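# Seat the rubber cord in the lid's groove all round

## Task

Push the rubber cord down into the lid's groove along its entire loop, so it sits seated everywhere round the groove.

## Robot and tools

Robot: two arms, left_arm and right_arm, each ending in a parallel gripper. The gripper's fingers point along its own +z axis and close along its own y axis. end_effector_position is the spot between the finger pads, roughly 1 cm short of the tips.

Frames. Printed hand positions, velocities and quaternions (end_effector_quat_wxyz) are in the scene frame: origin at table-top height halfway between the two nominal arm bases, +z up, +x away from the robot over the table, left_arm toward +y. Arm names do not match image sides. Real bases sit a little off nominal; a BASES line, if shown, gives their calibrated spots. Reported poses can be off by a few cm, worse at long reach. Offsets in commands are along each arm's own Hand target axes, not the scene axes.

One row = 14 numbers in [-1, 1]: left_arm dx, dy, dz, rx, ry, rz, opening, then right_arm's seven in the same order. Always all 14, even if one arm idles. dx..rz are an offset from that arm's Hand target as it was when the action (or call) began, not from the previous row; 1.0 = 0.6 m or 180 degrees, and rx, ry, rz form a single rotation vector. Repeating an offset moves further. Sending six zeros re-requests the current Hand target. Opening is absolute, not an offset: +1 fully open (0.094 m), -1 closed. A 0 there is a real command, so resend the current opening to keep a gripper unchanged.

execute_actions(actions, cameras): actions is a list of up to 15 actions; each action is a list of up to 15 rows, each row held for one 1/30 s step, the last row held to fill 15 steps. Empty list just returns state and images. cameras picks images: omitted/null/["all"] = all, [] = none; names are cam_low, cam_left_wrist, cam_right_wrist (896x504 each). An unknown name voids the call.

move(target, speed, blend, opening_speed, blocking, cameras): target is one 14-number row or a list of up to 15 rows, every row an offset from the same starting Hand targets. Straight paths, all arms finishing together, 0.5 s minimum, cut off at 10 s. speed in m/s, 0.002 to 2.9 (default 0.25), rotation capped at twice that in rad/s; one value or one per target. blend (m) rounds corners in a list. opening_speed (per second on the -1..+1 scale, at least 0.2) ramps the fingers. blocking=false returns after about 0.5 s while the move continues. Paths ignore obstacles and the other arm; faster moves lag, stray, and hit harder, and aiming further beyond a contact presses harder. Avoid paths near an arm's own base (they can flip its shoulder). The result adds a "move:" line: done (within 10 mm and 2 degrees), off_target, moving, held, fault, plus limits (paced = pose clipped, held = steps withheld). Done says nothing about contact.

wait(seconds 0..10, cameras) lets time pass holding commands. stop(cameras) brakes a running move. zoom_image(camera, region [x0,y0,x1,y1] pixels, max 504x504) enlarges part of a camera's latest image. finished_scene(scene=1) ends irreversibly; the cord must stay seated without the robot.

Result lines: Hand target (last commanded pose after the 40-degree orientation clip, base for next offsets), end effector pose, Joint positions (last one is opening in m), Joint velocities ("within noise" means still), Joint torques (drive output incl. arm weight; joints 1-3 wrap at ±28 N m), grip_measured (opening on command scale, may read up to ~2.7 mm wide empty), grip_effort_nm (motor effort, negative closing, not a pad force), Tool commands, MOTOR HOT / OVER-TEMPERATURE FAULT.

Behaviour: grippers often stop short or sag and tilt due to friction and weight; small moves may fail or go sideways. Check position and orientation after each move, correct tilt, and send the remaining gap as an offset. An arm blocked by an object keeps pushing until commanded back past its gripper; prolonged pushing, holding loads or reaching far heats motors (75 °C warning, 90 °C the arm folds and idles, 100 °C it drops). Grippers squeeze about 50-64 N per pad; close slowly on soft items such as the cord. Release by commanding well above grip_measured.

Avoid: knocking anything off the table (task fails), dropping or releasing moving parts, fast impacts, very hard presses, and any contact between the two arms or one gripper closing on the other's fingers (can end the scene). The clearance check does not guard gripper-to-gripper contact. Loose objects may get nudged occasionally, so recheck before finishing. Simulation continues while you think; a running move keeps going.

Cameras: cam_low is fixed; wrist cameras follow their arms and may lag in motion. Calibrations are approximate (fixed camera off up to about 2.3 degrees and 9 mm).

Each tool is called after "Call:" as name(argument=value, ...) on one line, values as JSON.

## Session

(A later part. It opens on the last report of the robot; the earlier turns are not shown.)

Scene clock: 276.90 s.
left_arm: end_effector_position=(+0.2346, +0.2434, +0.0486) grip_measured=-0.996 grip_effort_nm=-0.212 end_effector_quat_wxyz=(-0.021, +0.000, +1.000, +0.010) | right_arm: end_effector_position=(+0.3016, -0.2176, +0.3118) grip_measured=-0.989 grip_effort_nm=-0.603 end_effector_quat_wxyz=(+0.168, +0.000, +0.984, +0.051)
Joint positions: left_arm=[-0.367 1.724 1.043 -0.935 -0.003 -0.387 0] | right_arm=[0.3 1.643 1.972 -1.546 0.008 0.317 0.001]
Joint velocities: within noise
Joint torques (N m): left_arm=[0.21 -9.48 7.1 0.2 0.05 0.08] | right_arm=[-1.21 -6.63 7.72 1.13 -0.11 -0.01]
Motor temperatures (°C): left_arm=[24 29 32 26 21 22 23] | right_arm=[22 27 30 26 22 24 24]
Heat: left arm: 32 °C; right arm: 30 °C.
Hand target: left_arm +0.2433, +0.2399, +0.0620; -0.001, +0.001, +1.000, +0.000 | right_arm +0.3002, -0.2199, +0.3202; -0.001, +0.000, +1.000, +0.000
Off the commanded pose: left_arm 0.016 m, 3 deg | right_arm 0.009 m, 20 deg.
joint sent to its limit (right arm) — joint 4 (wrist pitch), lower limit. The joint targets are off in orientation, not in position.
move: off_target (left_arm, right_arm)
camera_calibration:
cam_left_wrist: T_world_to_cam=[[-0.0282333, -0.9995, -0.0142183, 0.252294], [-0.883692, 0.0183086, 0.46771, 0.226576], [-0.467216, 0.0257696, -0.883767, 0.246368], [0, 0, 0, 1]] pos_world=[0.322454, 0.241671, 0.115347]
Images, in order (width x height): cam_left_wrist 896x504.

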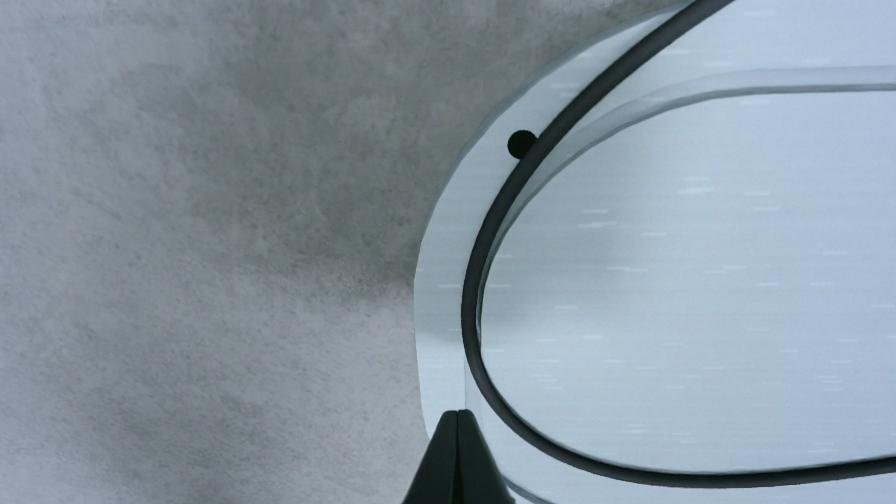

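Call:
move(target=[[0.01,-0.015,0.0,0,0,0,-1,0,0,0,0,0,0,-1],[0.01,-0.001,0.04,0,0,0,-1,0,0,0,0,0,0,-1]], speed=0.06, cameras=["cam_left_wrist"])

Call:
zoom_image(camera="cam_left_wrist", region=[350, 240, 560, 450])

Scene clock: 291.43 s.
left_arm: end_effector_position=(+0.2363, +0.2389, +0.0390) grip_measured=-0.996 grip_effort_nm=-0.208 end_effector_quat_wxyz=(-0.006, -0.001, +1.000, +0.004) | right_arm: end_effector_position=(+0.3016, -0.2176, +0.3118) grip_measured=-0.989 grip_effort_nm=-0.603 end_effector_quat_wxyz=(+0.168, +0.000, +0.984, +0.051)
Joint positions: left_arm=[-0.38 1.724 1.002 -0.861 -0.002 -0.401 0] | right_arm=[0.3 1.643 1.972 -1.546 0.008 0.317 0.001]
Joint velocities: within noise
Joint torques (N m): left_arm=[0.23 -7.25 4.27 0.58 0.11 0.13] | right_arm=[-1.16 -6.54 7.77 1.14 -0.11 -0.02]
Motor temperatures (°C): left_arm=[24 31 34 26 21 22 23] | right_arm=[22 28 30 26 22 24 24]
Heat: left arm: 34 °C; right arm: 30 °C.
Hand target: left_arm +0.2372, +0.2393, +0.0380; -0.001, +0.001, +1.000, +0.000 | right_arm +0.3002, -0.2199, +0.3202; -0.001, +0.000, +1.000, +0.000
Off the commanded pose: left_arm 0.001 m, 1 deg | right_arm 0.009 m, 20 deg.
joint sent to its limit (right arm) — joint 4 (wrist pitch), lower limit. The joint targets are off in orientation, not in position.
move: off_target (right_arm)
camera_calibration:
cam_left_wrist: T_world_to_cam=[[-0.0264217, -0.999647, -0.00266968, 0.246828], [-0.897361, 0.0225412, 0.440721, 0.235904], [-0.440505, 0.0140403, -0.89764, 0.235741], [0, 0, 0, 1]] pos_world=[0.322058, 0.238114, 0.108302]
Images, in order (width x height): cam_left_wrist 896x504.

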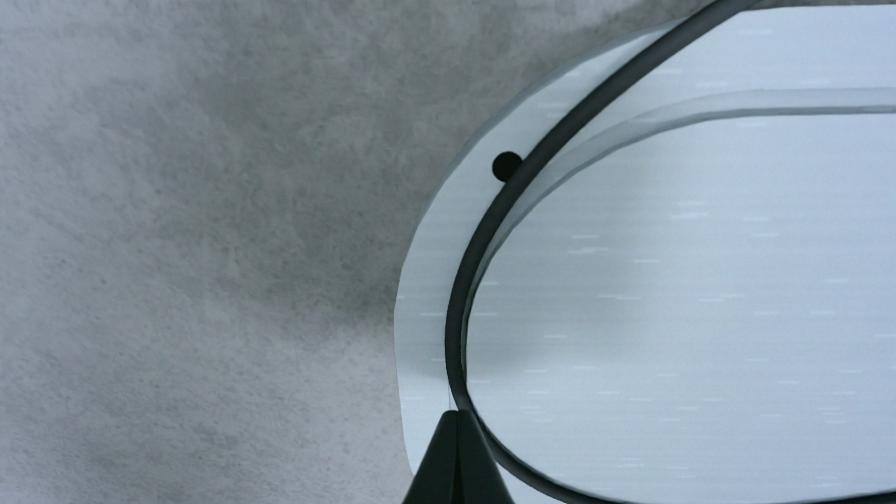

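Scaled by 2.400 from the camera's 896x504 image, which has a finer 1280x720 frame.

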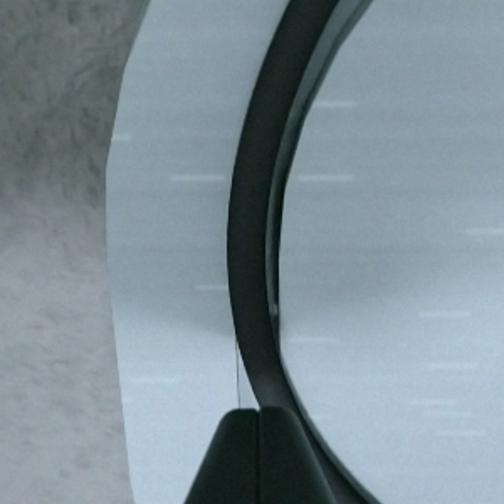

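Call:
move(target=[[0.005,0.0,0.042,0,0,0,-1,0,0,0,0,0,0,-1]], speed=0.04, cameras=["cam_left_wrist"])

Call:
zoom_image(camera="cam_left_wrist", region=[350, 240, 560, 450])

Scene clock: 298.10 s.
left_arm: end_effector_position=(+0.2330, +0.2430, +0.0228) grip_measured=-0.996 grip_effort_nm=-0.208 end_effector_quat_wxyz=(-0.002, -0.001, +1.000, +0.009) | right_arm: end_effector_position=(+0.3016, -0.2176, +0.3118) grip_measured=-0.989 grip_effort_nm=-0.603 end_effector_quat_wxyz=(+0.168, +0.000, +0.984, +0.051)
Joint positions: left_arm=[-0.379 1.738 0.944 -0.786 -0.015 -0.401 0] | right_arm=[0.3 1.643 1.972 -1.546 0.008 0.317 0.001]
Joint velocities: within noise
Joint torques (N m): left_arm=[-0.09 -4.48 3.4 0.93 0.19 0.08] | right_arm=[-1.18 -6.56 7.77 1.11 -0.11 -0.02]
Motor temperatures (°C): left_arm=[24 31 33 26 21 22 23] | right_arm=[22 28 30 26 22 24 24]
Heat: left arm: 33 °C; right arm: 30 °C.
Hand target: left_arm +0.2341, +0.2393, +0.0128; -0.001, +0.001, +1.000, +0.000 | right_arm +0.3002, -0.2199, +0.3202; -0.001, +0.000, +1.000, +0.000
Off the commanded pose: left_arm 0.011 m, 1 deg | right_arm 0.009 m, 20 deg.
joint sent to its limit (right arm) — joint 4 (wrist pitch), lower limit. The joint targets are off in orientation, not in position.
move: off_target (left_arm, right_arm)
camera_calibration:
cam_left_wrist: T_world_to_cam=[[-0.0253619, -0.999587, -0.0135175, 0.250807], [-0.900965, 0.0169965, 0.43356, 0.242364], [-0.433151, 0.0231747, -0.901024, 0.215879], [0, 0, 0, 1]] pos_world=[0.318231, 0.241581, 0.0928227]
Images, in order (width x height): cam_left_wrist 896x504.

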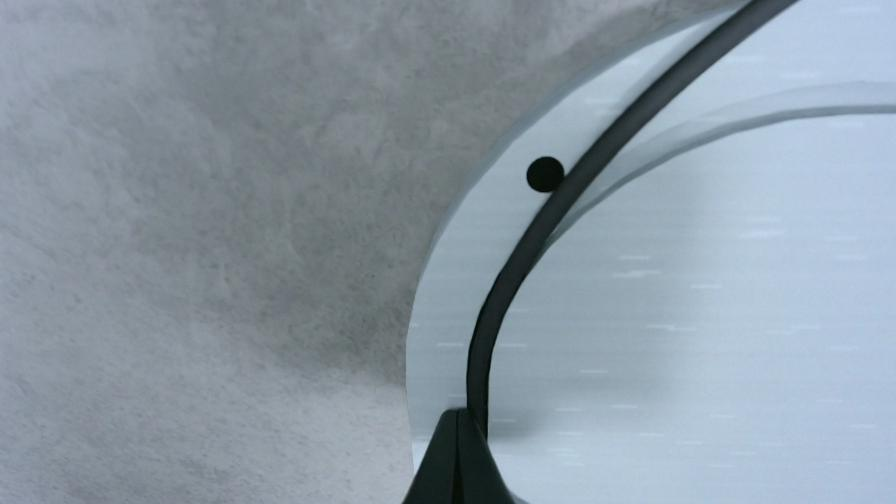

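Scaled by 2.400 from the camera's 896x504 image, which has a finer 1280x720 frame.

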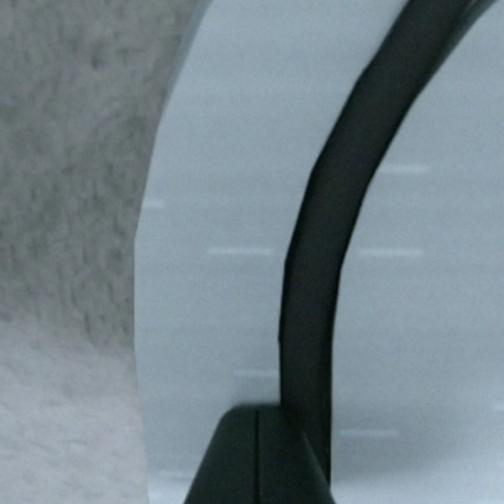

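Call:
move(target=[[0.0,0.0,-0.08,0,0,0,-1,0,0,0,0,0,0,-1]], speed=0.08, cameras=["cam_left_wrist"])

Call:
zoom_image(camera="cam_left_wrist", region=[350, 180, 610, 440])

Scene clock: 303.23 s.
left_arm: end_effector_position=(+0.2262, +0.2442, +0.0479) grip_measured=-0.996 grip_effort_nm=-0.212 end_effector_quat_wxyz=(-0.019, -0.001, +1.000, +0.012) | right_arm: end_effector_position=(+0.3016, -0.2176, +0.3118) grip_measured=-0.989 grip_effort_nm=-0.603 end_effector_quat_wxyz=(+0.168, +0.000, +0.984, +0.051)
Joint positions: left_arm=[-0.379 1.696 1.007 -0.926 -0.006 -0.401 0] | right_arm=[0.3 1.643 1.972 -1.546 0.008 0.317 0.001]
Joint velocities: within noise
Joint torques (N m): left_arm=[-0.17 -9.06 7.05 0.23 0.11 0.1] | right_arm=[-1.18 -6.63 7.72 1.13 -0.12 -0.03]
Motor temperatures (°C): left_arm=[24 30 33 26 21 22 23] | right_arm=[22 28 31 26 22 24 24]
Heat: left arm: 33 °C; right arm: 31 °C.
Hand target: left_arm +0.2343, +0.2393, +0.0608; -0.001, +0.001, +1.000, +0.000 | right_arm +0.3002, -0.2199, +0.3202; -0.001, +0.000, +1.000, +0.000
Off the commanded pose: left_arm 0.016 m, 2 deg | right_arm 0.009 m, 20 deg.
joint sent to its limit (right arm) — joint 4 (wrist pitch), lower limit. The joint targets are off in orientation, not in position.
move: off_target (left_arm, right_arm)
camera_calibration:
cam_left_wrist: T_world_to_cam=[[-0.0256967, -0.99951, -0.0178942, 0.252466], [-0.885061, 0.0144249, 0.465252, 0.220837], [-0.464766, 0.0277929, -0.884997, 0.240771], [0, 0, 0, 1]] pos_world=[0.313843, 0.242465, 0.114855]
Images, in order (width x height): cam_left_wrist 896x504.

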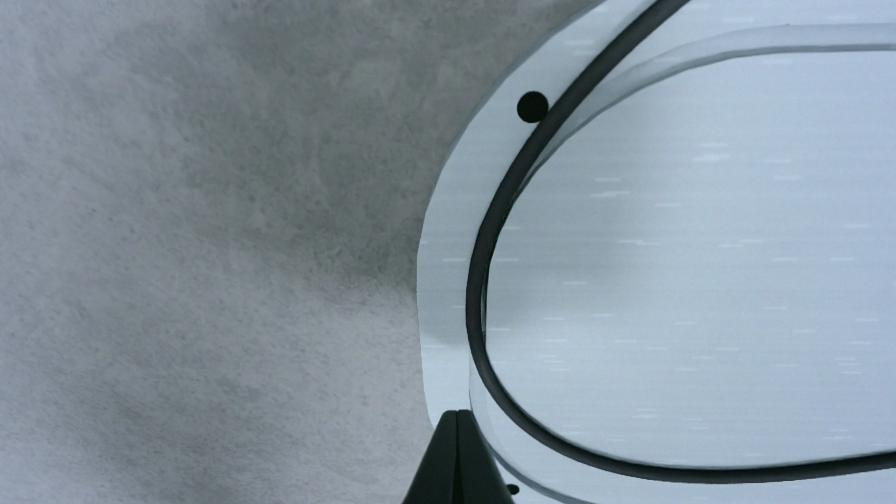

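Scaled by 1.938 from the camera's 896x504 image, which has a finer 1280x720 frame.

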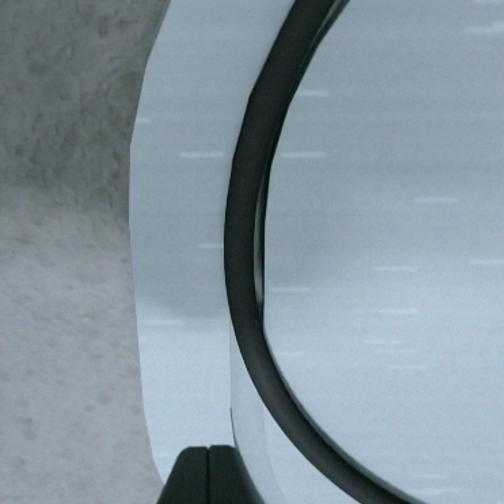

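Call:
zoom_image(camera="cam_left_wrist", region=[440, 150, 600, 310])

Call:
zoom_image(camera="cam_left_wrist", region=[440, 280, 600, 440])

Scaled by 3.150 from the camera's 896x504 image, which has a finer 1280x720 frame.

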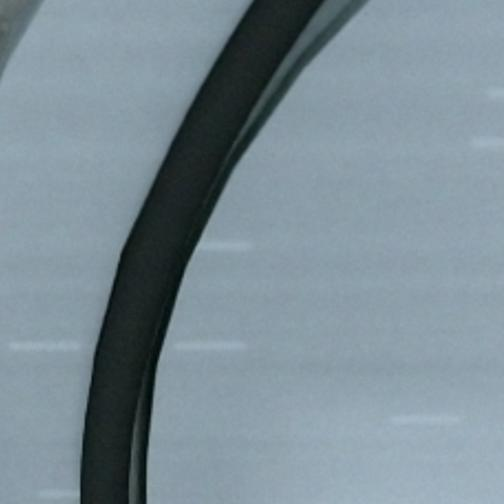

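Scaled by 3.150 from the camera's 896x504 image, which has a finer 1280x720 frame.

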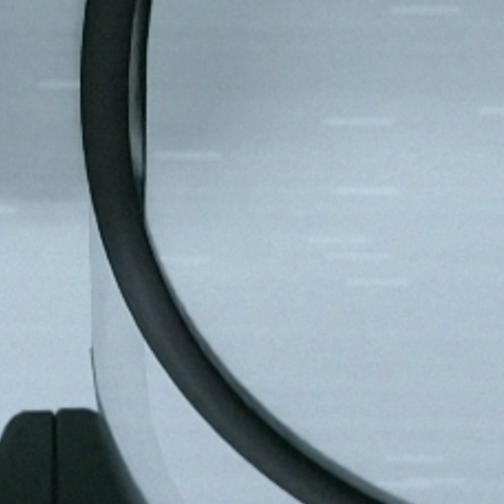

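Call:
move(target=[[-0.039,-0.022,0.0,0,0,0,-1,0,0,0,0,0,0,-1],[-0.039,-0.004,0.03,0,0,0,-1,0,0,0,0,0,0,-1]], speed=0.08, cameras=["cam_left_wrist"])

Call:
zoom_image(camera="cam_left_wrist", region=[350, 240, 560, 450])

Scene clock: 320.93 s.
left_arm: end_effector_position=(+0.2583, +0.2368, +0.0485) grip_measured=-0.996 grip_effort_nm=-0.208 end_effector_quat_wxyz=(+0.003, -0.003, +1.000, +0.002) | right_arm: end_effector_position=(+0.3016, -0.2176, +0.3118) grip_measured=-0.989 grip_effort_nm=-0.598 end_effector_quat_wxyz=(+0.168, +0.000, +0.984, +0.051)
Joint positions: left_arm=[-0.36 1.768 1.096 -0.895 -0.005 -0.385 0] | right_arm=[0.3 1.643 1.972 -1.546 0.008 0.317 0.001]
Joint velocities: within noise
Joint torques (N m): left_arm=[0.29 -6.16 4.31 0.61 0.1 0.13] | right_arm=[-1.13 -6.6 7.72 1.13 -0.14 -0.02]
Motor temperatures (°C): left_arm=[24 32 33 26 21 22 23] | right_arm=[22 28 31 26 22 24 24]
Heat: left arm: 33 °C; right arm: 31 °C.
Hand target: left_arm +0.2577, +0.2369, +0.0429; -0.001, +0.001, +1.000, +0.000 | right_arm +0.3002, -0.2199, +0.3202; -0.001, +0.000, +1.000, +0.000
Off the commanded pose: left_arm 0.006 m, 1 deg | right_arm 0.009 m, 20 deg.
joint sent to its limit (right arm) — joint 4 (wrist pitch), lower limit. The joint targets are off in orientation, not in position.
move: off_target (right_arm)
camera_calibration:
cam_left_wrist: T_world_to_cam=[[-0.0222362, -0.999753, 0.000671937, 0.24412], [-0.904779, 0.0204097, 0.425393, 0.254657], [-0.425301, 0.00885116, -0.905009, 0.251738], [0, 0, 0, 1]] pos_world=[0.342901, 0.236634, 0.119332]
Images, in order (width x height): cam_left_wrist 896x504.

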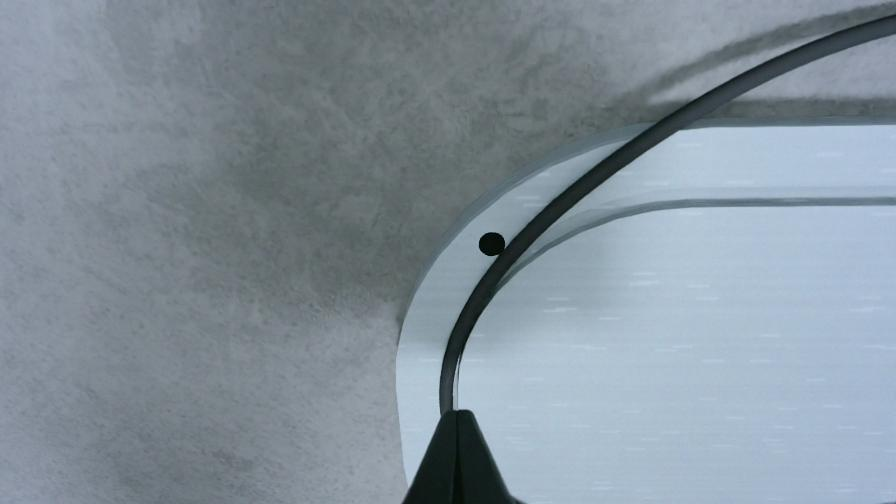

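Scaled by 2.400 from the camera's 896x504 image, which has a finer 1280x720 frame.

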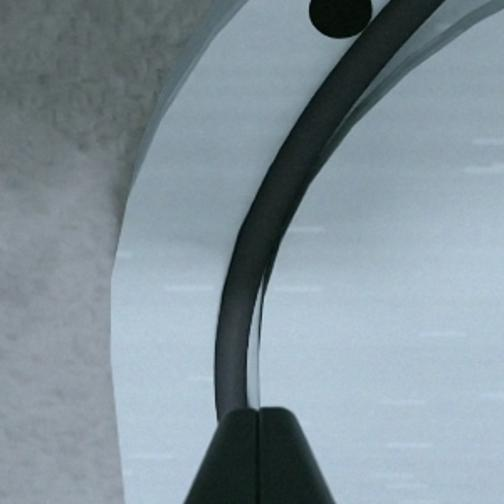

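Call:
move(target=[[0.0,0.0,0.043,0,0,0,-1,0,0,0,0,0,0,-1]], speed=0.05, cameras=["cam_left_wrist"])

Call:
zoom_image(camera="cam_left_wrist", region=[350, 240, 560, 450])

Scene clock: 326.47 s.
left_arm: end_effector_position=(+0.2556, +0.2378, +0.0243) grip_measured=-0.996 grip_effort_nm=-0.208 end_effector_quat_wxyz=(-0.003, -0.003, +1.000, +0.004) | right_arm: end_effector_position=(+0.3016, -0.2176, +0.3118) grip_measured=-0.989 grip_effort_nm=-0.608 end_effector_quat_wxyz=(+0.168, +0.000, +0.984, +0.051)
Joint positions: left_arm=[-0.36 1.813 1.045 -0.812 -0.005 -0.384 0] | right_arm=[0.3 1.643 1.972 -1.546 0.008 0.317 0.001]
Joint velocities: within noise
Joint torques (N m): left_arm=[0.18 -6.11 3.75 0.78 0.12 0.14] | right_arm=[-1.21 -6.64 7.82 1.13 -0.11 -0.03]
Motor temperatures (°C): left_arm=[24 31 33 26 21 22 23] | right_arm=[22 28 31 26 22 24 24]
Heat: left arm: 33 °C; right arm: 31 °C.
Hand target: left_arm +0.2577, +0.2370, +0.0170; -0.001, +0.001, +1.000, +0.000 | right_arm +0.3002, -0.2199, +0.3202; -0.001, +0.000, +1.000, +0.000
Off the commanded pose: left_arm 0.008 m, 1 deg | right_arm 0.009 m, 20 deg.
joint sent to its limit (right arm) — joint 4 (wrist pitch), lower limit. The joint targets are off in orientation, not in position.
move: off_target (right_arm)
camera_calibration:
cam_left_wrist: T_world_to_cam=[[-0.0230059, -0.999729, -0.00356938, 0.245337], [-0.89934, 0.0191361, 0.436832, 0.261196], [-0.436645, 0.0132598, -0.899536, 0.230378], [0, 0, 0, 1]] pos_world=[0.341142, 0.237218, 0.0940104]
Images, in order (width x height): cam_left_wrist 896x504.

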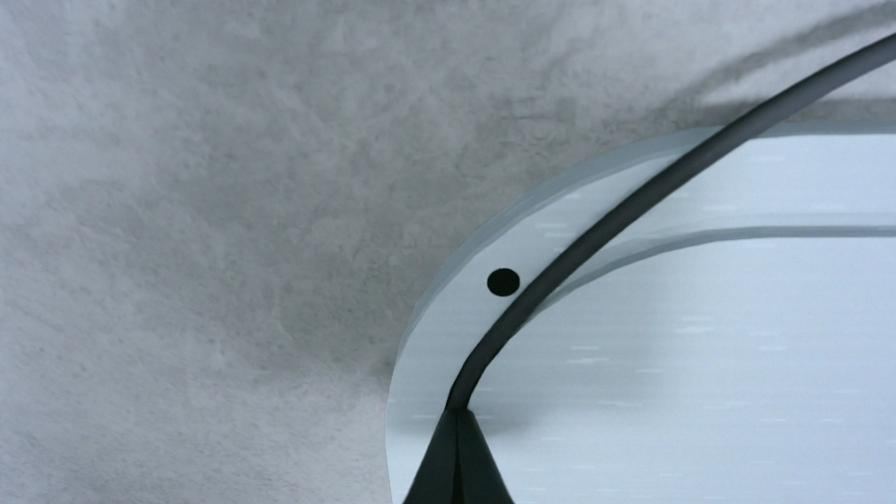

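Scaled by 2.400 from the camera's 896x504 image, which has a finer 1280x720 frame.

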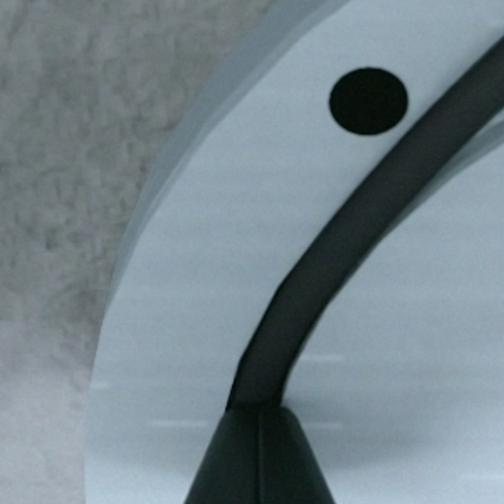

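Call:
move(target=[[0.0,0.0,0.015,0,0,0,-1,0,0,0,0,0,0,-1],[0.045,0.003,0.015,0,0,0,-1,0,0,0,0,0,0,-1]], speed=0.04, cameras=["cam_left_wrist"])

Call:
zoom_image(camera="cam_left_wrist", region=[350, 240, 560, 450])

Call:
move(target=[[0.0,0.0,-0.08,0,0,0,-1,0,0,0,0,0,0,-1]], speed=0.08, cameras=["cam_left_wrist"])

Call:
zoom_image(camera="cam_left_wrist", region=[400, 150, 680, 430])

Scene clock: 333.53 s.
left_arm: end_effector_position=(+0.2522, +0.2356, +0.0226) grip_measured=-0.996 grip_effort_nm=-0.212 end_effector_quat_wxyz=(+0.035, +0.001, +0.999, -0.007) | right_arm: end_effector_position=(+0.3016, -0.2176, +0.3118) grip_measured=-0.989 grip_effort_nm=-0.603 end_effector_quat_wxyz=(+0.168, +0.000, +0.984, +0.051)
Joint positions: left_arm=[-0.376 1.743 0.947 -0.705 -0.014 -0.393 0] | right_arm=[0.3 1.643 1.972 -1.546 0.008 0.317 0.001]
Joint velocities: within noise
Joint torques (N m): left_arm=[-0.88 -5.52 1.66 0.46 0.22 -0.11] | right_arm=[-1.17 -6.61 7.76 1.14 -0.13 -0.02]
Motor temperatures (°C): left_arm=[24 31 33 26 21 22 23] | right_arm=[22 28 31 26 22 24 24]
Heat: left arm: 33 °C; right arm: 31 °C.
Hand target: left_arm +0.2306, +0.2387, +0.0081; -0.001, +0.001, +1.000, +0.000 | right_arm +0.3002, -0.2199, +0.3202; -0.001, +0.000, +1.000, +0.000
Off the commanded pose: left_arm 0.026 m, 4 deg | right_arm 0.009 m, 20 deg.
joint sent to its limit (right arm) — joint 4 (wrist pitch), lower limit. The joint targets are off in orientation, not in position.
move: off_target (left_arm, right_arm)
camera_calibration:
cam_left_wrist: T_world_to_cam=[[-0.030089, -0.999416, 0.016197, 0.244436], [-0.929752, 0.0339333, 0.36662, 0.264627], [-0.366956, -0.00402792, -0.93023, 0.214478], [0, 0, 0, 1]] pos_world=[0.332096, 0.236177, 0.098537]
Images, in order (width x height): cam_left_wrist 896x504.

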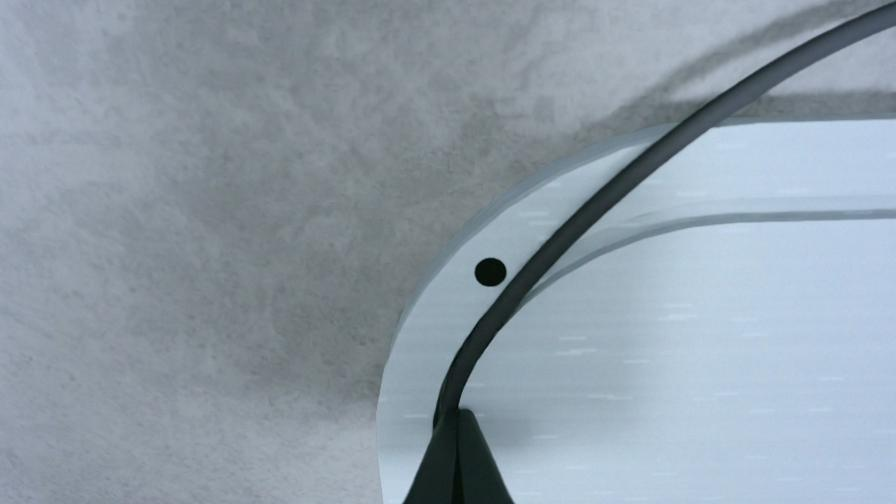

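Scaled by 2.400 from the camera's 896x504 image, which has a finer 1280x720 frame.

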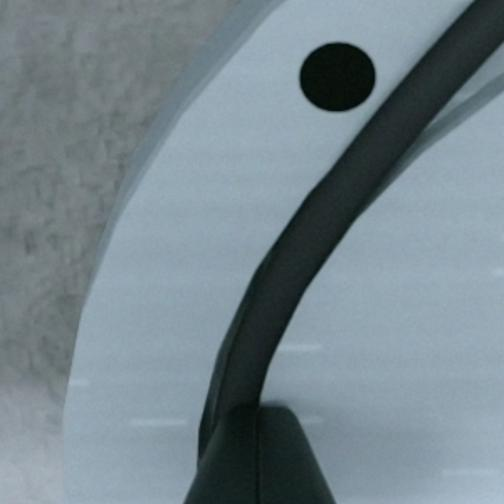

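Scene clock: 334.90 s.
left_arm: end_effector_position=(+0.2229, +0.2448, +0.0433) grip_measured=-0.996 grip_effort_nm=-0.212 end_effector_quat_wxyz=(-0.019, +0.004, +1.000, +0.011) | right_arm: end_effector_position=(+0.3016, -0.2176, +0.3118) grip_measured=-0.989 grip_effort_nm=-0.603 end_effector_quat_wxyz=(+0.168, +0.000, +0.984, +0.051)
Joint positions: left_arm=[-0.382 1.692 0.982 -0.905 -0.006 -0.393 0] | right_arm=[0.3 1.643 1.972 -1.546 0.008 0.317 0.001]
Joint velocities: within noise
Joint torques (N m): left_arm=[-0.24 -8.98 6.95 0.26 0.12 -0.06] | right_arm=[-1.13 -6.57 7.71 1.14 -0.12 -0.03]
Motor temperatures (°C): left_arm=[24 31 33 26 21 22 23] | right_arm=[22 28 31 26 22 24 24]
Heat: left arm: 33 °C; right arm: 31 °C.
Hand target: left_arm +0.2308, +0.2387, +0.0561; -0.001, +0.001, +1.000, +0.000 | right_arm +0.3002, -0.2199, +0.3202; -0.001, +0.000, +1.000, +0.000
Off the commanded pose: left_arm 0.016 m, 3 deg | right_arm 0.009 m, 20 deg.
joint sent to its limit (right arm) — joint 4 (wrist pitch), lower limit. The joint targets are off in orientation, not in position.
move: off_target (left_arm, right_arm)
camera_calibration:
cam_left_wrist: T_world_to_cam=[[-0.0359296, -0.999204, -0.0173064, 0.255016], [-0.884691, 0.0237481, 0.465572, 0.21757], [-0.464791, 0.0320386, -0.884841, 0.234093], [0, 0, 0, 1]] pos_world=[0.310449, 0.242146, 0.110254]
Images, in order (width x height): cam_left_wrist 896x504.

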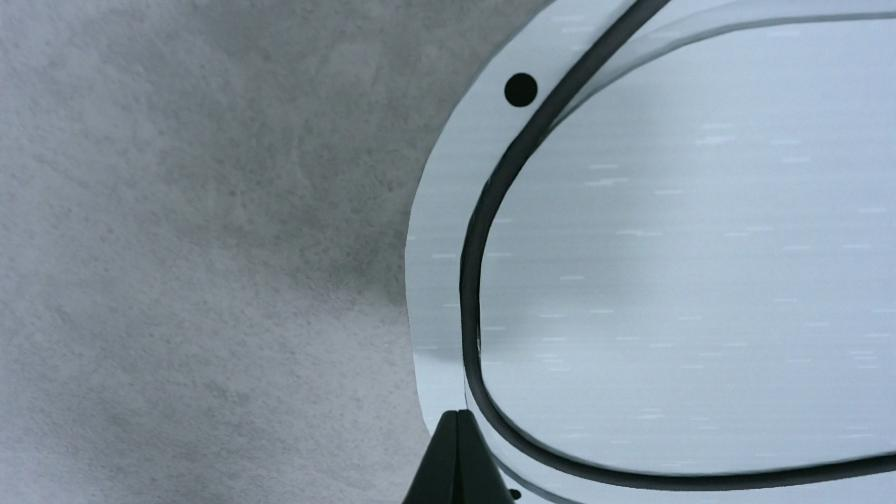

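Scaled by 1.800 from the camera's 896x504 image, which has a finer 1280x720 frame.

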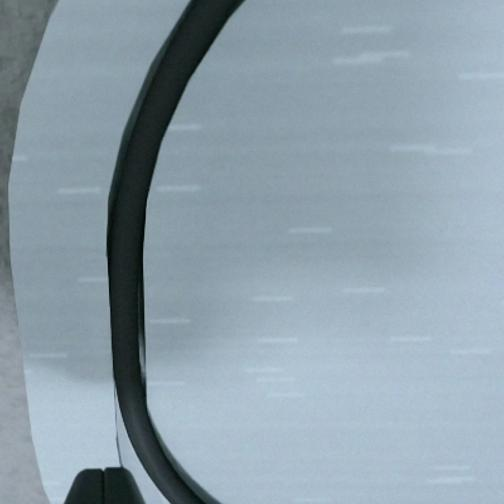

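Call:
move(target=[[-0.0595,-0.0045,0.0185,0,0,0,-1,0,0,0,0,0,0,-1],[-0.0595,-0.0045,0.07,0,0,0,-1,0,0,0,0,0,0,-1]], speed=0.06, cameras=["cam_left_wrist"])

Call:
zoom_image(camera="cam_left_wrist", region=[350, 240, 560, 450])

Scene clock: 352.40 s.
left_arm: end_effector_position=(+0.2646, +0.2361, +0.0238) grip_measured=-0.996 grip_effort_nm=-0.203 end_effector_quat_wxyz=(-0.002, -0.002, +1.000, +0.004) | right_arm: end_effector_position=(+0.3016, -0.2176, +0.3118) grip_measured=-0.989 grip_effort_nm=-0.603 end_effector_quat_wxyz=(+0.168, +0.000, +0.984, +0.051)
Joint positions: left_arm=[-0.355 1.842 1.08 -0.816 -0.006 -0.377 0] | right_arm=[0.3 1.643 1.972 -1.546 0.008 0.317 0.001]
Joint velocities: within noise
Joint torques (N m): left_arm=[0.46 -5.83 3.66 0.86 0.04 0.17] | right_arm=[-1.05 -6.63 7.72 1.15 -0.13 -0.02]
Motor temperatures (°C): left_arm=[24 31 35 26 21 22 23] | right_arm=[22 28 31 26 22 24 24]
Heat: left arm: 35 °C; right arm: 31 °C.
Hand target: left_arm +0.2663, +0.2360, +0.0140; -0.001, +0.001, +1.000, +0.000 | right_arm +0.3002, -0.2199, +0.3202; -0.001, +0.000, +1.000, +0.000
Off the commanded pose: left_arm 0.010 m, 1 deg | right_arm 0.009 m, 20 deg.
joint sent to its limit (right arm) — joint 4 (wrist pitch), lower limit. The joint targets are off in orientation, not in position.
move: off_target (right_arm)
camera_calibration:
cam_left_wrist: T_world_to_cam=[[-0.0245182, -0.999694, -0.00333341, 0.244234], [-0.900499, 0.020637, 0.434368, 0.269416], [-0.434166, 0.0136516, -0.90073, 0.233175], [0, 0, 0, 1]] pos_world=[0.349834, 0.235416, 0.0938155]
Images, in order (width x height): cam_left_wrist 896x504.

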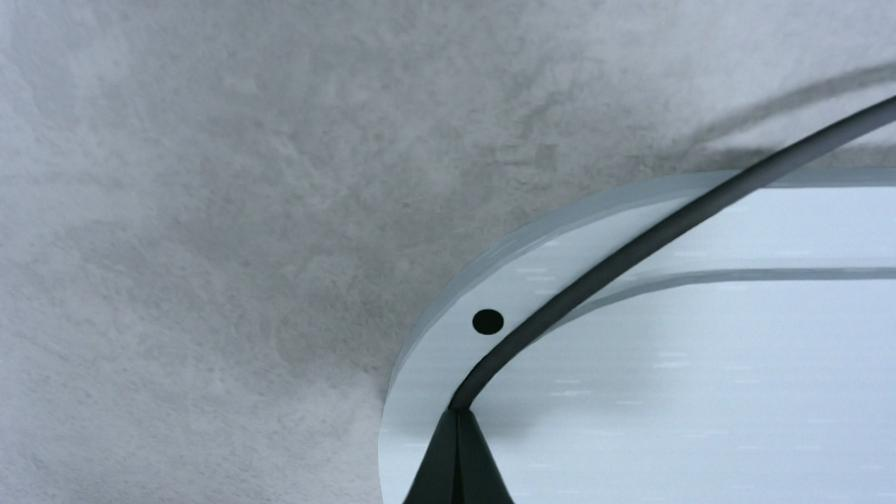

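Scaled by 2.400 from the camera's 896x504 image, which has a finer 1280x720 frame.

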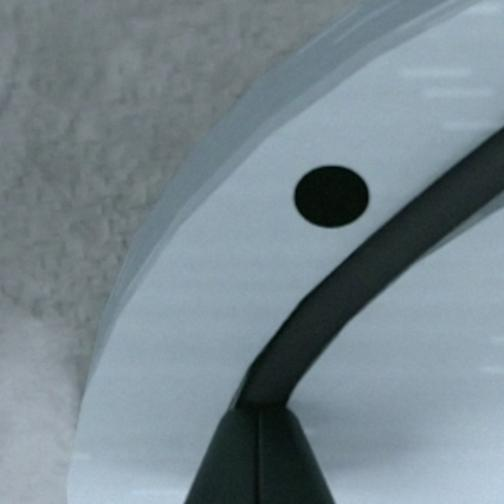

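Call:
move(target=[[-0.0,-0.0,-0.035,0,0,0,-1,0,0,0,0,0,0,-1],[-0.0147,-0.0052,-0.035,0,0,0,-1,0,0,0,0,0,0,-1],[-0.0147,-0.0052,0.0,0,0,0,-1,0,0,0,0,0,0,-1]], speed=0.06, cameras=["cam_left_wrist"])

Call:
move(target=[[-0.0,-0.0,-0.035,0,0,0,-1,0,0,0,0,0,0,-1],[-0.0136,-0.0083,-0.035,0,0,0,-1,0,0,0,0,0,0,-1],[-0.0136,-0.0083,0.0,0,0,0,-1,0,0,0,0,0,0,-1]], speed=0.06, cameras=["cam_left_wrist"])

Scene clock: 366.67 s.
left_arm: end_effector_position=(+0.2690, +0.2344, +0.0241) grip_measured=-0.996 grip_effort_nm=-0.208 end_effector_quat_wxyz=(-0.007, -0.001, +1.000, +0.006) | right_arm: end_effector_position=(+0.3016, -0.2176, +0.3118) grip_measured=-0.989 grip_effort_nm=-0.603 end_effector_quat_wxyz=(+0.168, +0.000, +0.984, +0.051)
Joint positions: left_arm=[-0.355 1.867 1.114 -0.836 -0.006 -0.376 0] | right_arm=[0.3 1.643 1.972 -1.546 0.008 0.317 0.001]
Joint velocities: within noise
Joint torques (N m): left_arm=[0.57 -5.7 4.11 0.86 0.07 0.16] | right_arm=[-1.2 -6.6 7.77 1.12 -0.12 -0.03]
Motor temperatures (°C): left_arm=[24 30 34 26 21 22 23] | right_arm=[22 28 31 26 22 24 24]
Heat: left arm: 34 °C; right arm: 31 °C.
Hand target: left_arm +0.2752, +0.2329, +0.0140; -0.001, +0.001, +1.000, +0.000 | right_arm +0.3002, -0.2199, +0.3202; -0.001, +0.000, +1.000, +0.000
Off the commanded pose: left_arm 0.012 m, 1 deg | right_arm 0.009 m, 20 deg.
joint sent to its limit (right arm) — joint 4 (wrist pitch), lower limit. The joint targets are off in orientation, not in position.
move: off_target (left_arm, right_arm)
camera_calibration:
cam_left_wrist: T_world_to_cam=[[-0.025721, -0.999645, -0.00697614, 0.243098], [-0.896106, 0.0199627, 0.443391, 0.272105], [-0.443094, 0.0176558, -0.896301, 0.236696], [0, 0, 0, 1]] pos_world=[0.354966, 0.233401, 0.0931981]
Images, in order (width x height): cam_left_wrist 896x504.

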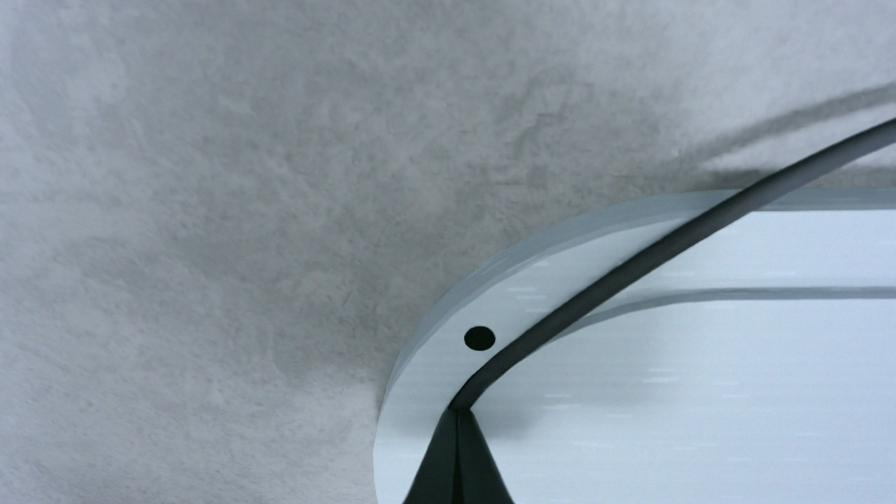

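Scene clock: 368.00 s.
left_arm: end_effector_position=(+0.2782, +0.2307, +0.0245) grip_measured=-0.996 grip_effort_nm=-0.208 end_effector_quat_wxyz=(-0.007, -0.001, +1.000, +0.005) | right_arm: end_effector_position=(+0.3016, -0.2176, +0.3118) grip_measured=-0.989 grip_effort_nm=-0.603 end_effector_quat_wxyz=(+0.168, +0.000, +0.984, +0.051)
Joint positions: left_arm=[-0.355 1.899 1.16 -0.849 -0.005 -0.376 0] | right_arm=[0.3 1.643 1.972 -1.546 0.008 0.317 0.001]
Joint velocities: within noise
Joint torques (N m): left_arm=[0.06 -5.55 4.01 0.89 0.12 0.11] | right_arm=[-1.18 -6.57 7.69 1.14 -0.12 -0.02]
Motor temperatures (°C): left_arm=[24 30 33 26 21 22 23] | right_arm=[22 28 31 26 22 24 24]
Heat: left arm: 33 °C; right arm: 31 °C.
Hand target: left_arm +0.2833, +0.2279, +0.0140; -0.001, +0.001, +1.000, +0.000 | right_arm +0.3002, -0.2199, +0.3202; -0.001, +0.000, +1.000, +0.000
Off the commanded pose: left_arm 0.012 m, 1 deg | right_arm 0.009 m, 20 deg.
joint sent to its limit (right arm) — joint 4 (wrist pitch), lower limit. The joint targets are off in orientation, not in position.
move: off_target (left_arm, right_arm)
camera_calibration:
cam_left_wrist: T_world_to_cam=[[-0.0257599, -0.999648, -0.00640908, 0.2396], [-0.896359, 0.0202589, 0.442866, 0.280227], [-0.44258, 0.017153, -0.896565, 0.241105], [0, 0, 0, 1]] pos_world=[0.364065, 0.229703, 0.0935989]
Images, in order (width x height): cam_left_wrist 896x504.

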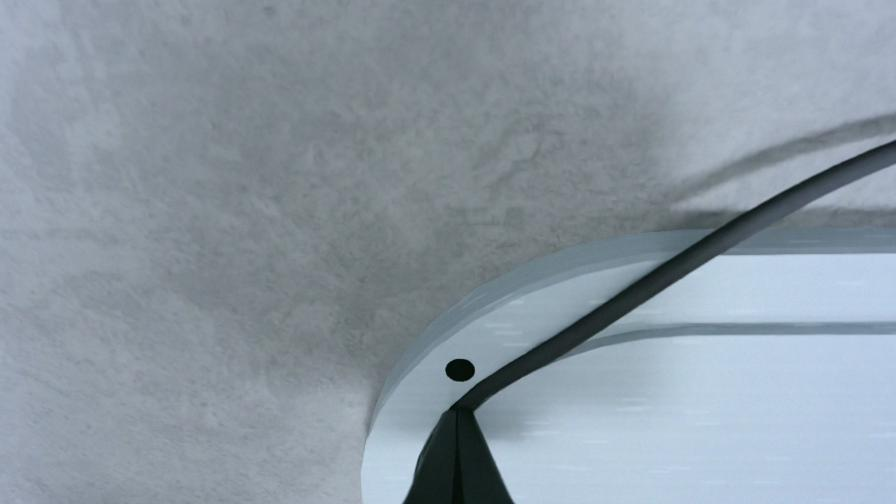

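Call:
move(target=[[-0.0,-0.0,-0.04,0,0,0,-1,0,0,0,0,0,0,-1],[-0.0115,-0.0075,-0.04,0,0,0,-1,0,0,0,0,0,0,-1],[-0.0115,-0.0075,0.0,0,0,0,-1,0,0,0,0,0,0,-1]], speed=0.06, cameras=["cam_left_wrist"])

Call:
move(target=[[-0.0,-0.0,-0.04,0,0,0,-1,0,0,0,0,0,0,-1],[-0.0095,-0.0115,-0.04,0,0,0,-1,0,0,0,0,0,0,-1],[-0.0095,-0.0115,0.0,0,0,0,-1,0,0,0,0,0,0,-1]], speed=0.06, cameras=["cam_left_wrist"])

Scene clock: 376.07 s.
left_arm: end_effector_position=(+0.2871, +0.2271, +0.0247) grip_measured=-0.996 grip_effort_nm=-0.203 end_effector_quat_wxyz=(-0.005, -0.001, +1.000, +0.005) | right_arm: end_effector_position=(+0.3016, -0.2176, +0.3118) grip_measured=-0.989 grip_effort_nm=-0.608 end_effector_quat_wxyz=(+0.168, +0.000, +0.984, +0.051)
Joint positions: left_arm=[-0.355 1.928 1.203 -0.858 -0.004 -0.376 0] | right_arm=[0.3 1.643 1.972 -1.546 0.008 0.317 0.001]
Joint velocities: within noise
Joint torques (N m): left_arm=[-0.24 -6.24 3.78 0.89 0.07 0.02] | right_arm=[-1.13 -6.6 7.75 1.12 -0.1 -0.02]
Motor temperatures (°C): left_arm=[24 30 33 26 21 22 23] | right_arm=[22 28 31 26 22 24 24]
Heat: left arm: 33 °C; right arm: 31 °C.
Hand target: left_arm +0.2902, +0.2234, +0.0140; -0.001, +0.001, +1.000, +0.000 | right_arm +0.3002, -0.2199, +0.3202; -0.001, +0.000, +1.000, +0.000
Off the commanded pose: left_arm 0.012 m, 1 deg | right_arm 0.009 m, 20 deg.
joint sent to its limit (right arm) — joint 4 (wrist pitch), lower limit. The joint targets are off in orientation, not in position.
move: off_target (left_arm, right_arm)
camera_calibration:
cam_left_wrist: T_world_to_cam=[[-0.0257031, -0.999659, -0.00459647, 0.236148], [-0.897495, 0.0210507, 0.440522, 0.28842], [-0.440275, 0.0154481, -0.89773, 0.245144], [0, 0, 0, 1]] pos_world=[0.372856, 0.226209, 0.094103]
Images, in order (width x height): cam_left_wrist 896x504.

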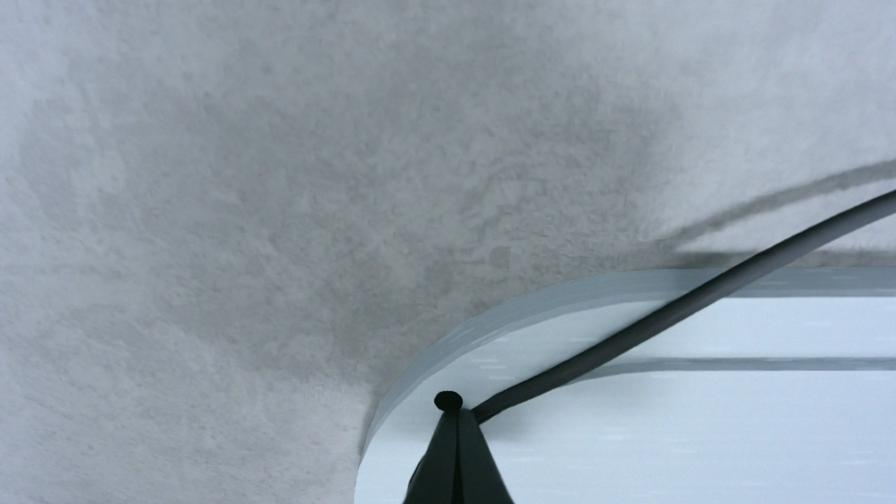

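Scene clock: 377.50 s.
left_arm: end_effector_position=(+0.2912, +0.2190, +0.0249) grip_measured=-0.996 grip_effort_nm=-0.212 end_effector_quat_wxyz=(-0.009, +0.004, +1.000, +0.002) | right_arm: end_effector_position=(+0.3016, -0.2176, +0.3118) grip_measured=-0.989 grip_effort_nm=-0.603 end_effector_quat_wxyz=(+0.168, +0.000, +0.984, +0.051)
Joint positions: left_arm=[-0.369 1.955 1.241 -0.875 0.002 -0.381 0] | right_arm=[0.3 1.643 1.972 -1.546 0.008 0.317 0.001]
Joint velocities: within noise
Joint torques (N m): left_arm=[-0.1 -6.64 3.75 0.96 0.01 0] | right_arm=[-1.13 -6.63 7.75 1.14 -0.11 -0.02]
Motor temperatures (°C): left_arm=[24 30 33 26 21 22 23] | right_arm=[22 28 31 26 22 24 24]
Heat: left arm: 33 °C; right arm: 31 °C.
Hand target: left_arm +0.2959, +0.2165, +0.0140; -0.001, +0.001, +1.000, +0.000 | right_arm +0.3002, -0.2199, +0.3202; -0.001, +0.000, +1.000, +0.000
Off the commanded pose: left_arm 0.012 m, 1 deg | right_arm 0.009 m, 20 deg.
joint sent to its limit (right arm) — joint 4 (wrist pitch), lower limit. The joint targets are off in orientation, not in position.
move: off_target (left_arm, right_arm)
camera_calibration:
cam_left_wrist: T_world_to_cam=[[-0.0354622, -0.999371, -0.000180394, 0.230866], [-0.894297, 0.0316531, 0.446353, 0.288786], [-0.446066, 0.01599, -0.894857, 0.248695], [0, 0, 0, 1]] pos_world=[0.377382, 0.217603, 0.0936878]
Images, in order (width x height): cam_left_wrist 896x504.

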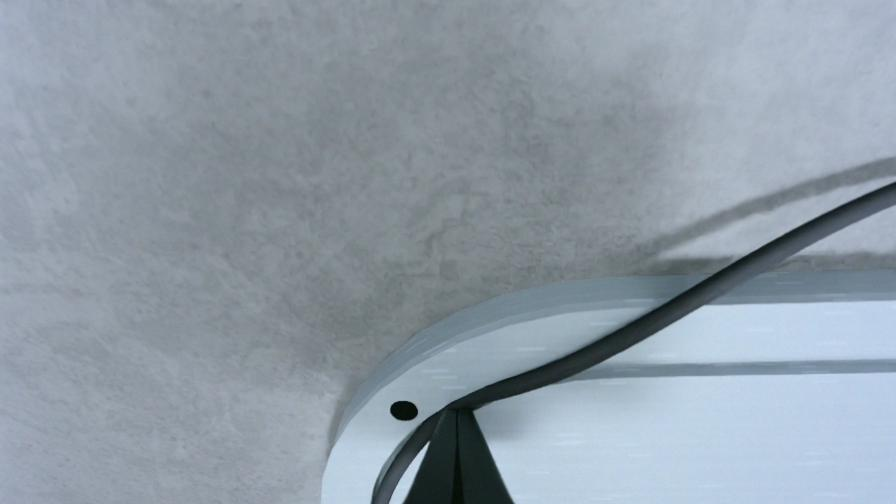

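Call:
move(target=[[0.01,-0.0,-0.1,0,0,0,-1,0,0,0,0,0,0,-1]], speed=0.1, cameras=["cam_left_wrist"])

Call:
zoom_image(camera="cam_left_wrist", region=[320, 200, 620, 500])

Scene clock: 383.10 s.
left_arm: end_effector_position=(+0.2827, +0.2212, +0.0581) grip_measured=-0.996 grip_effort_nm=-0.208 end_effector_quat_wxyz=(-0.022, +0.003, +1.000, +0.008) | right_arm: end_effector_position=(+0.3016, -0.2176, +0.3118) grip_measured=-0.989 grip_effort_nm=-0.603 end_effector_quat_wxyz=(+0.168, +0.000, +0.984, +0.051)
Joint positions: left_arm=[-0.372 1.899 1.306 -1.025 0.002 -0.385 0] | right_arm=[0.3 1.643 1.972 -1.546 0.008 0.317 0.001]
Joint velocities: within noise
Joint torques (N m): left_arm=[-0.46 -11.34 7.08 0.21 -0.05 -0.05] | right_arm=[-1.14 -6.57 7.69 1.14 -0.11 -0.03]
Motor temperatures (°C): left_arm=[24 30 33 26 21 22 23] | right_arm=[22 28 31 26 22 24 24]
Heat: left arm: 33 °C; right arm: 31 °C.
Hand target: left_arm +0.2899, +0.2165, +0.0739; -0.001, +0.001, +1.000, +0.000 | right_arm +0.3002, -0.2199, +0.3202; -0.001, +0.000, +1.000, +0.000
Off the commanded pose: left_arm 0.018 m, 3 deg | right_arm 0.009 m, 20 deg.
joint sent to its limit (right arm) — joint 4 (wrist pitch), lower limit. The joint targets are off in orientation, not in position.
move: off_target (left_arm, right_arm)
camera_calibration:
cam_left_wrist: T_world_to_cam=[[-0.0348724, -0.999338, -0.0103403, 0.233242], [-0.882079, 0.0259134, 0.470388, 0.262784], [-0.469809, 0.0255245, -0.882399, 0.278488], [0, 0, 0, 1]] pos_world=[0.370767, 0.21917, 0.124539]
Images, in order (width x height): cam_left_wrist 896x504.

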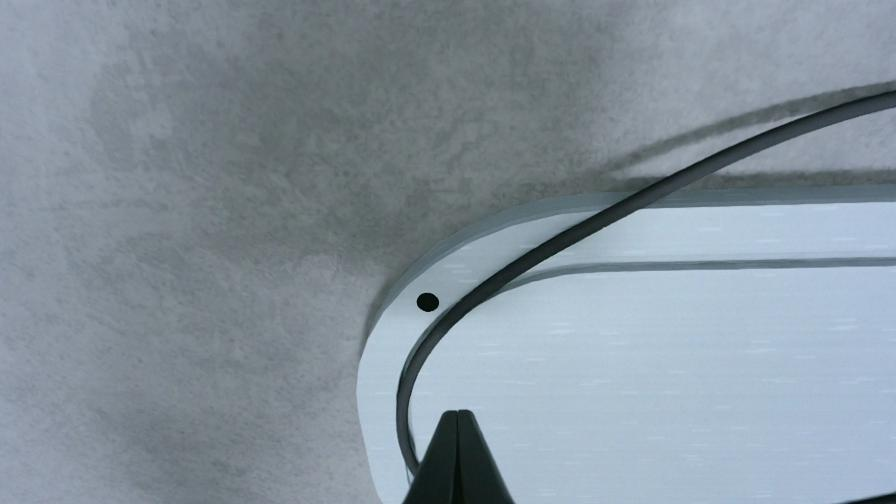

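Scaled by 1.680 from the camera's 896x504 image, which has a finer 1280x720 frame.

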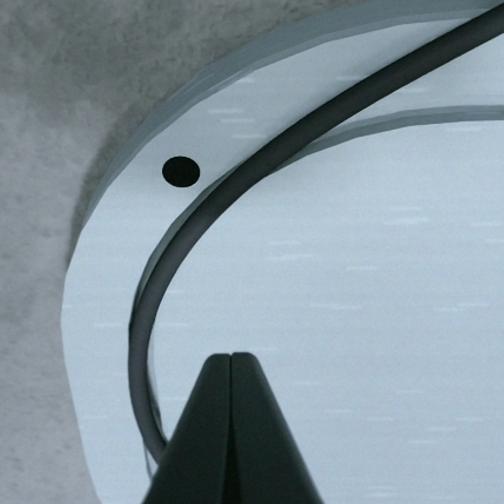

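Call:
move(target=[[-0.042,-0.094,0.0,0,0,0.5,-0.75,0,0,0,0,0,0,-1]], speed=0.5, cameras=["cam_left_wrist"])

Scene clock: 400.10 s.
left_arm: end_effector_position=(+0.3105, +0.1639, +0.0720) grip_measured=-0.752 grip_effort_nm=0.076 end_effector_quat_wxyz=(-0.002, +0.702, +0.713, -0.002) | right_arm: end_effector_position=(+0.3016, -0.2176, +0.3118) grip_measured=-0.989 grip_effort_nm=-0.598 end_effector_quat_wxyz=(+0.168, +0.000, +0.984, +0.051)
Joint positions: left_arm=[-0.484 2.028 1.547 -1.096 0.002 1.052 0.012] | right_arm=[0.3 1.643 1.972 -1.546 0.008 0.317 0.001]
Joint velocities: within noise
Joint torques (N m): left_arm=[-0.42 -8.2 7.91 0.25 0.09 0.17] | right_arm=[-1.1 -6.61 7.76 1.13 -0.1 -0.01]
Motor temperatures (°C): left_arm=[24 32 35 26 21 22 23] | right_arm=[22 28 31 26 22 24 24]
Heat: left arm: 35 °C; right arm: 31 °C.
Hand target: left_arm +0.3150, +0.1600, +0.0739; -0.001, +0.708, +0.707, -0.001 | right_arm +0.3002, -0.2199, +0.3202; -0.001, +0.000, +1.000, +0.000
Off the commanded pose: left_arm 0.006 m, 1 deg | right_arm 0.009 m, 20 deg.
joint sent to its limit (right arm) — joint 4 (wrist pitch), lower limit. The joint targets are off in orientation, not in position.
move: off_target (right_arm)
camera_calibration:
cam_left_wrist: T_world_to_cam=[[-0.999868, 0.0127677, 0.0100098, 0.30931], [0.0158361, 0.902146, 0.43114, -0.137416], [-0.00352564, 0.431242, -0.902229, 0.0953916], [0, 0, 0, 1]] pos_world=[0.311782, 0.0788832, 0.142215]
Images, in order (width x height): cam_left_wrist 896x504.

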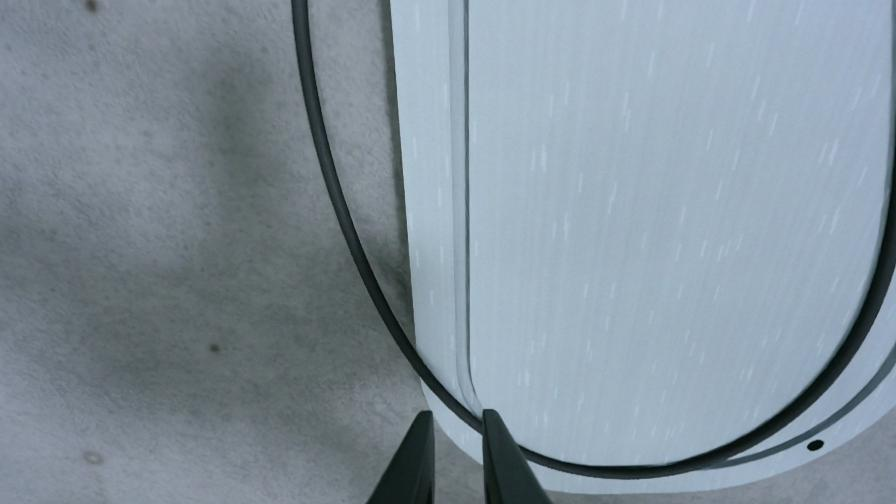

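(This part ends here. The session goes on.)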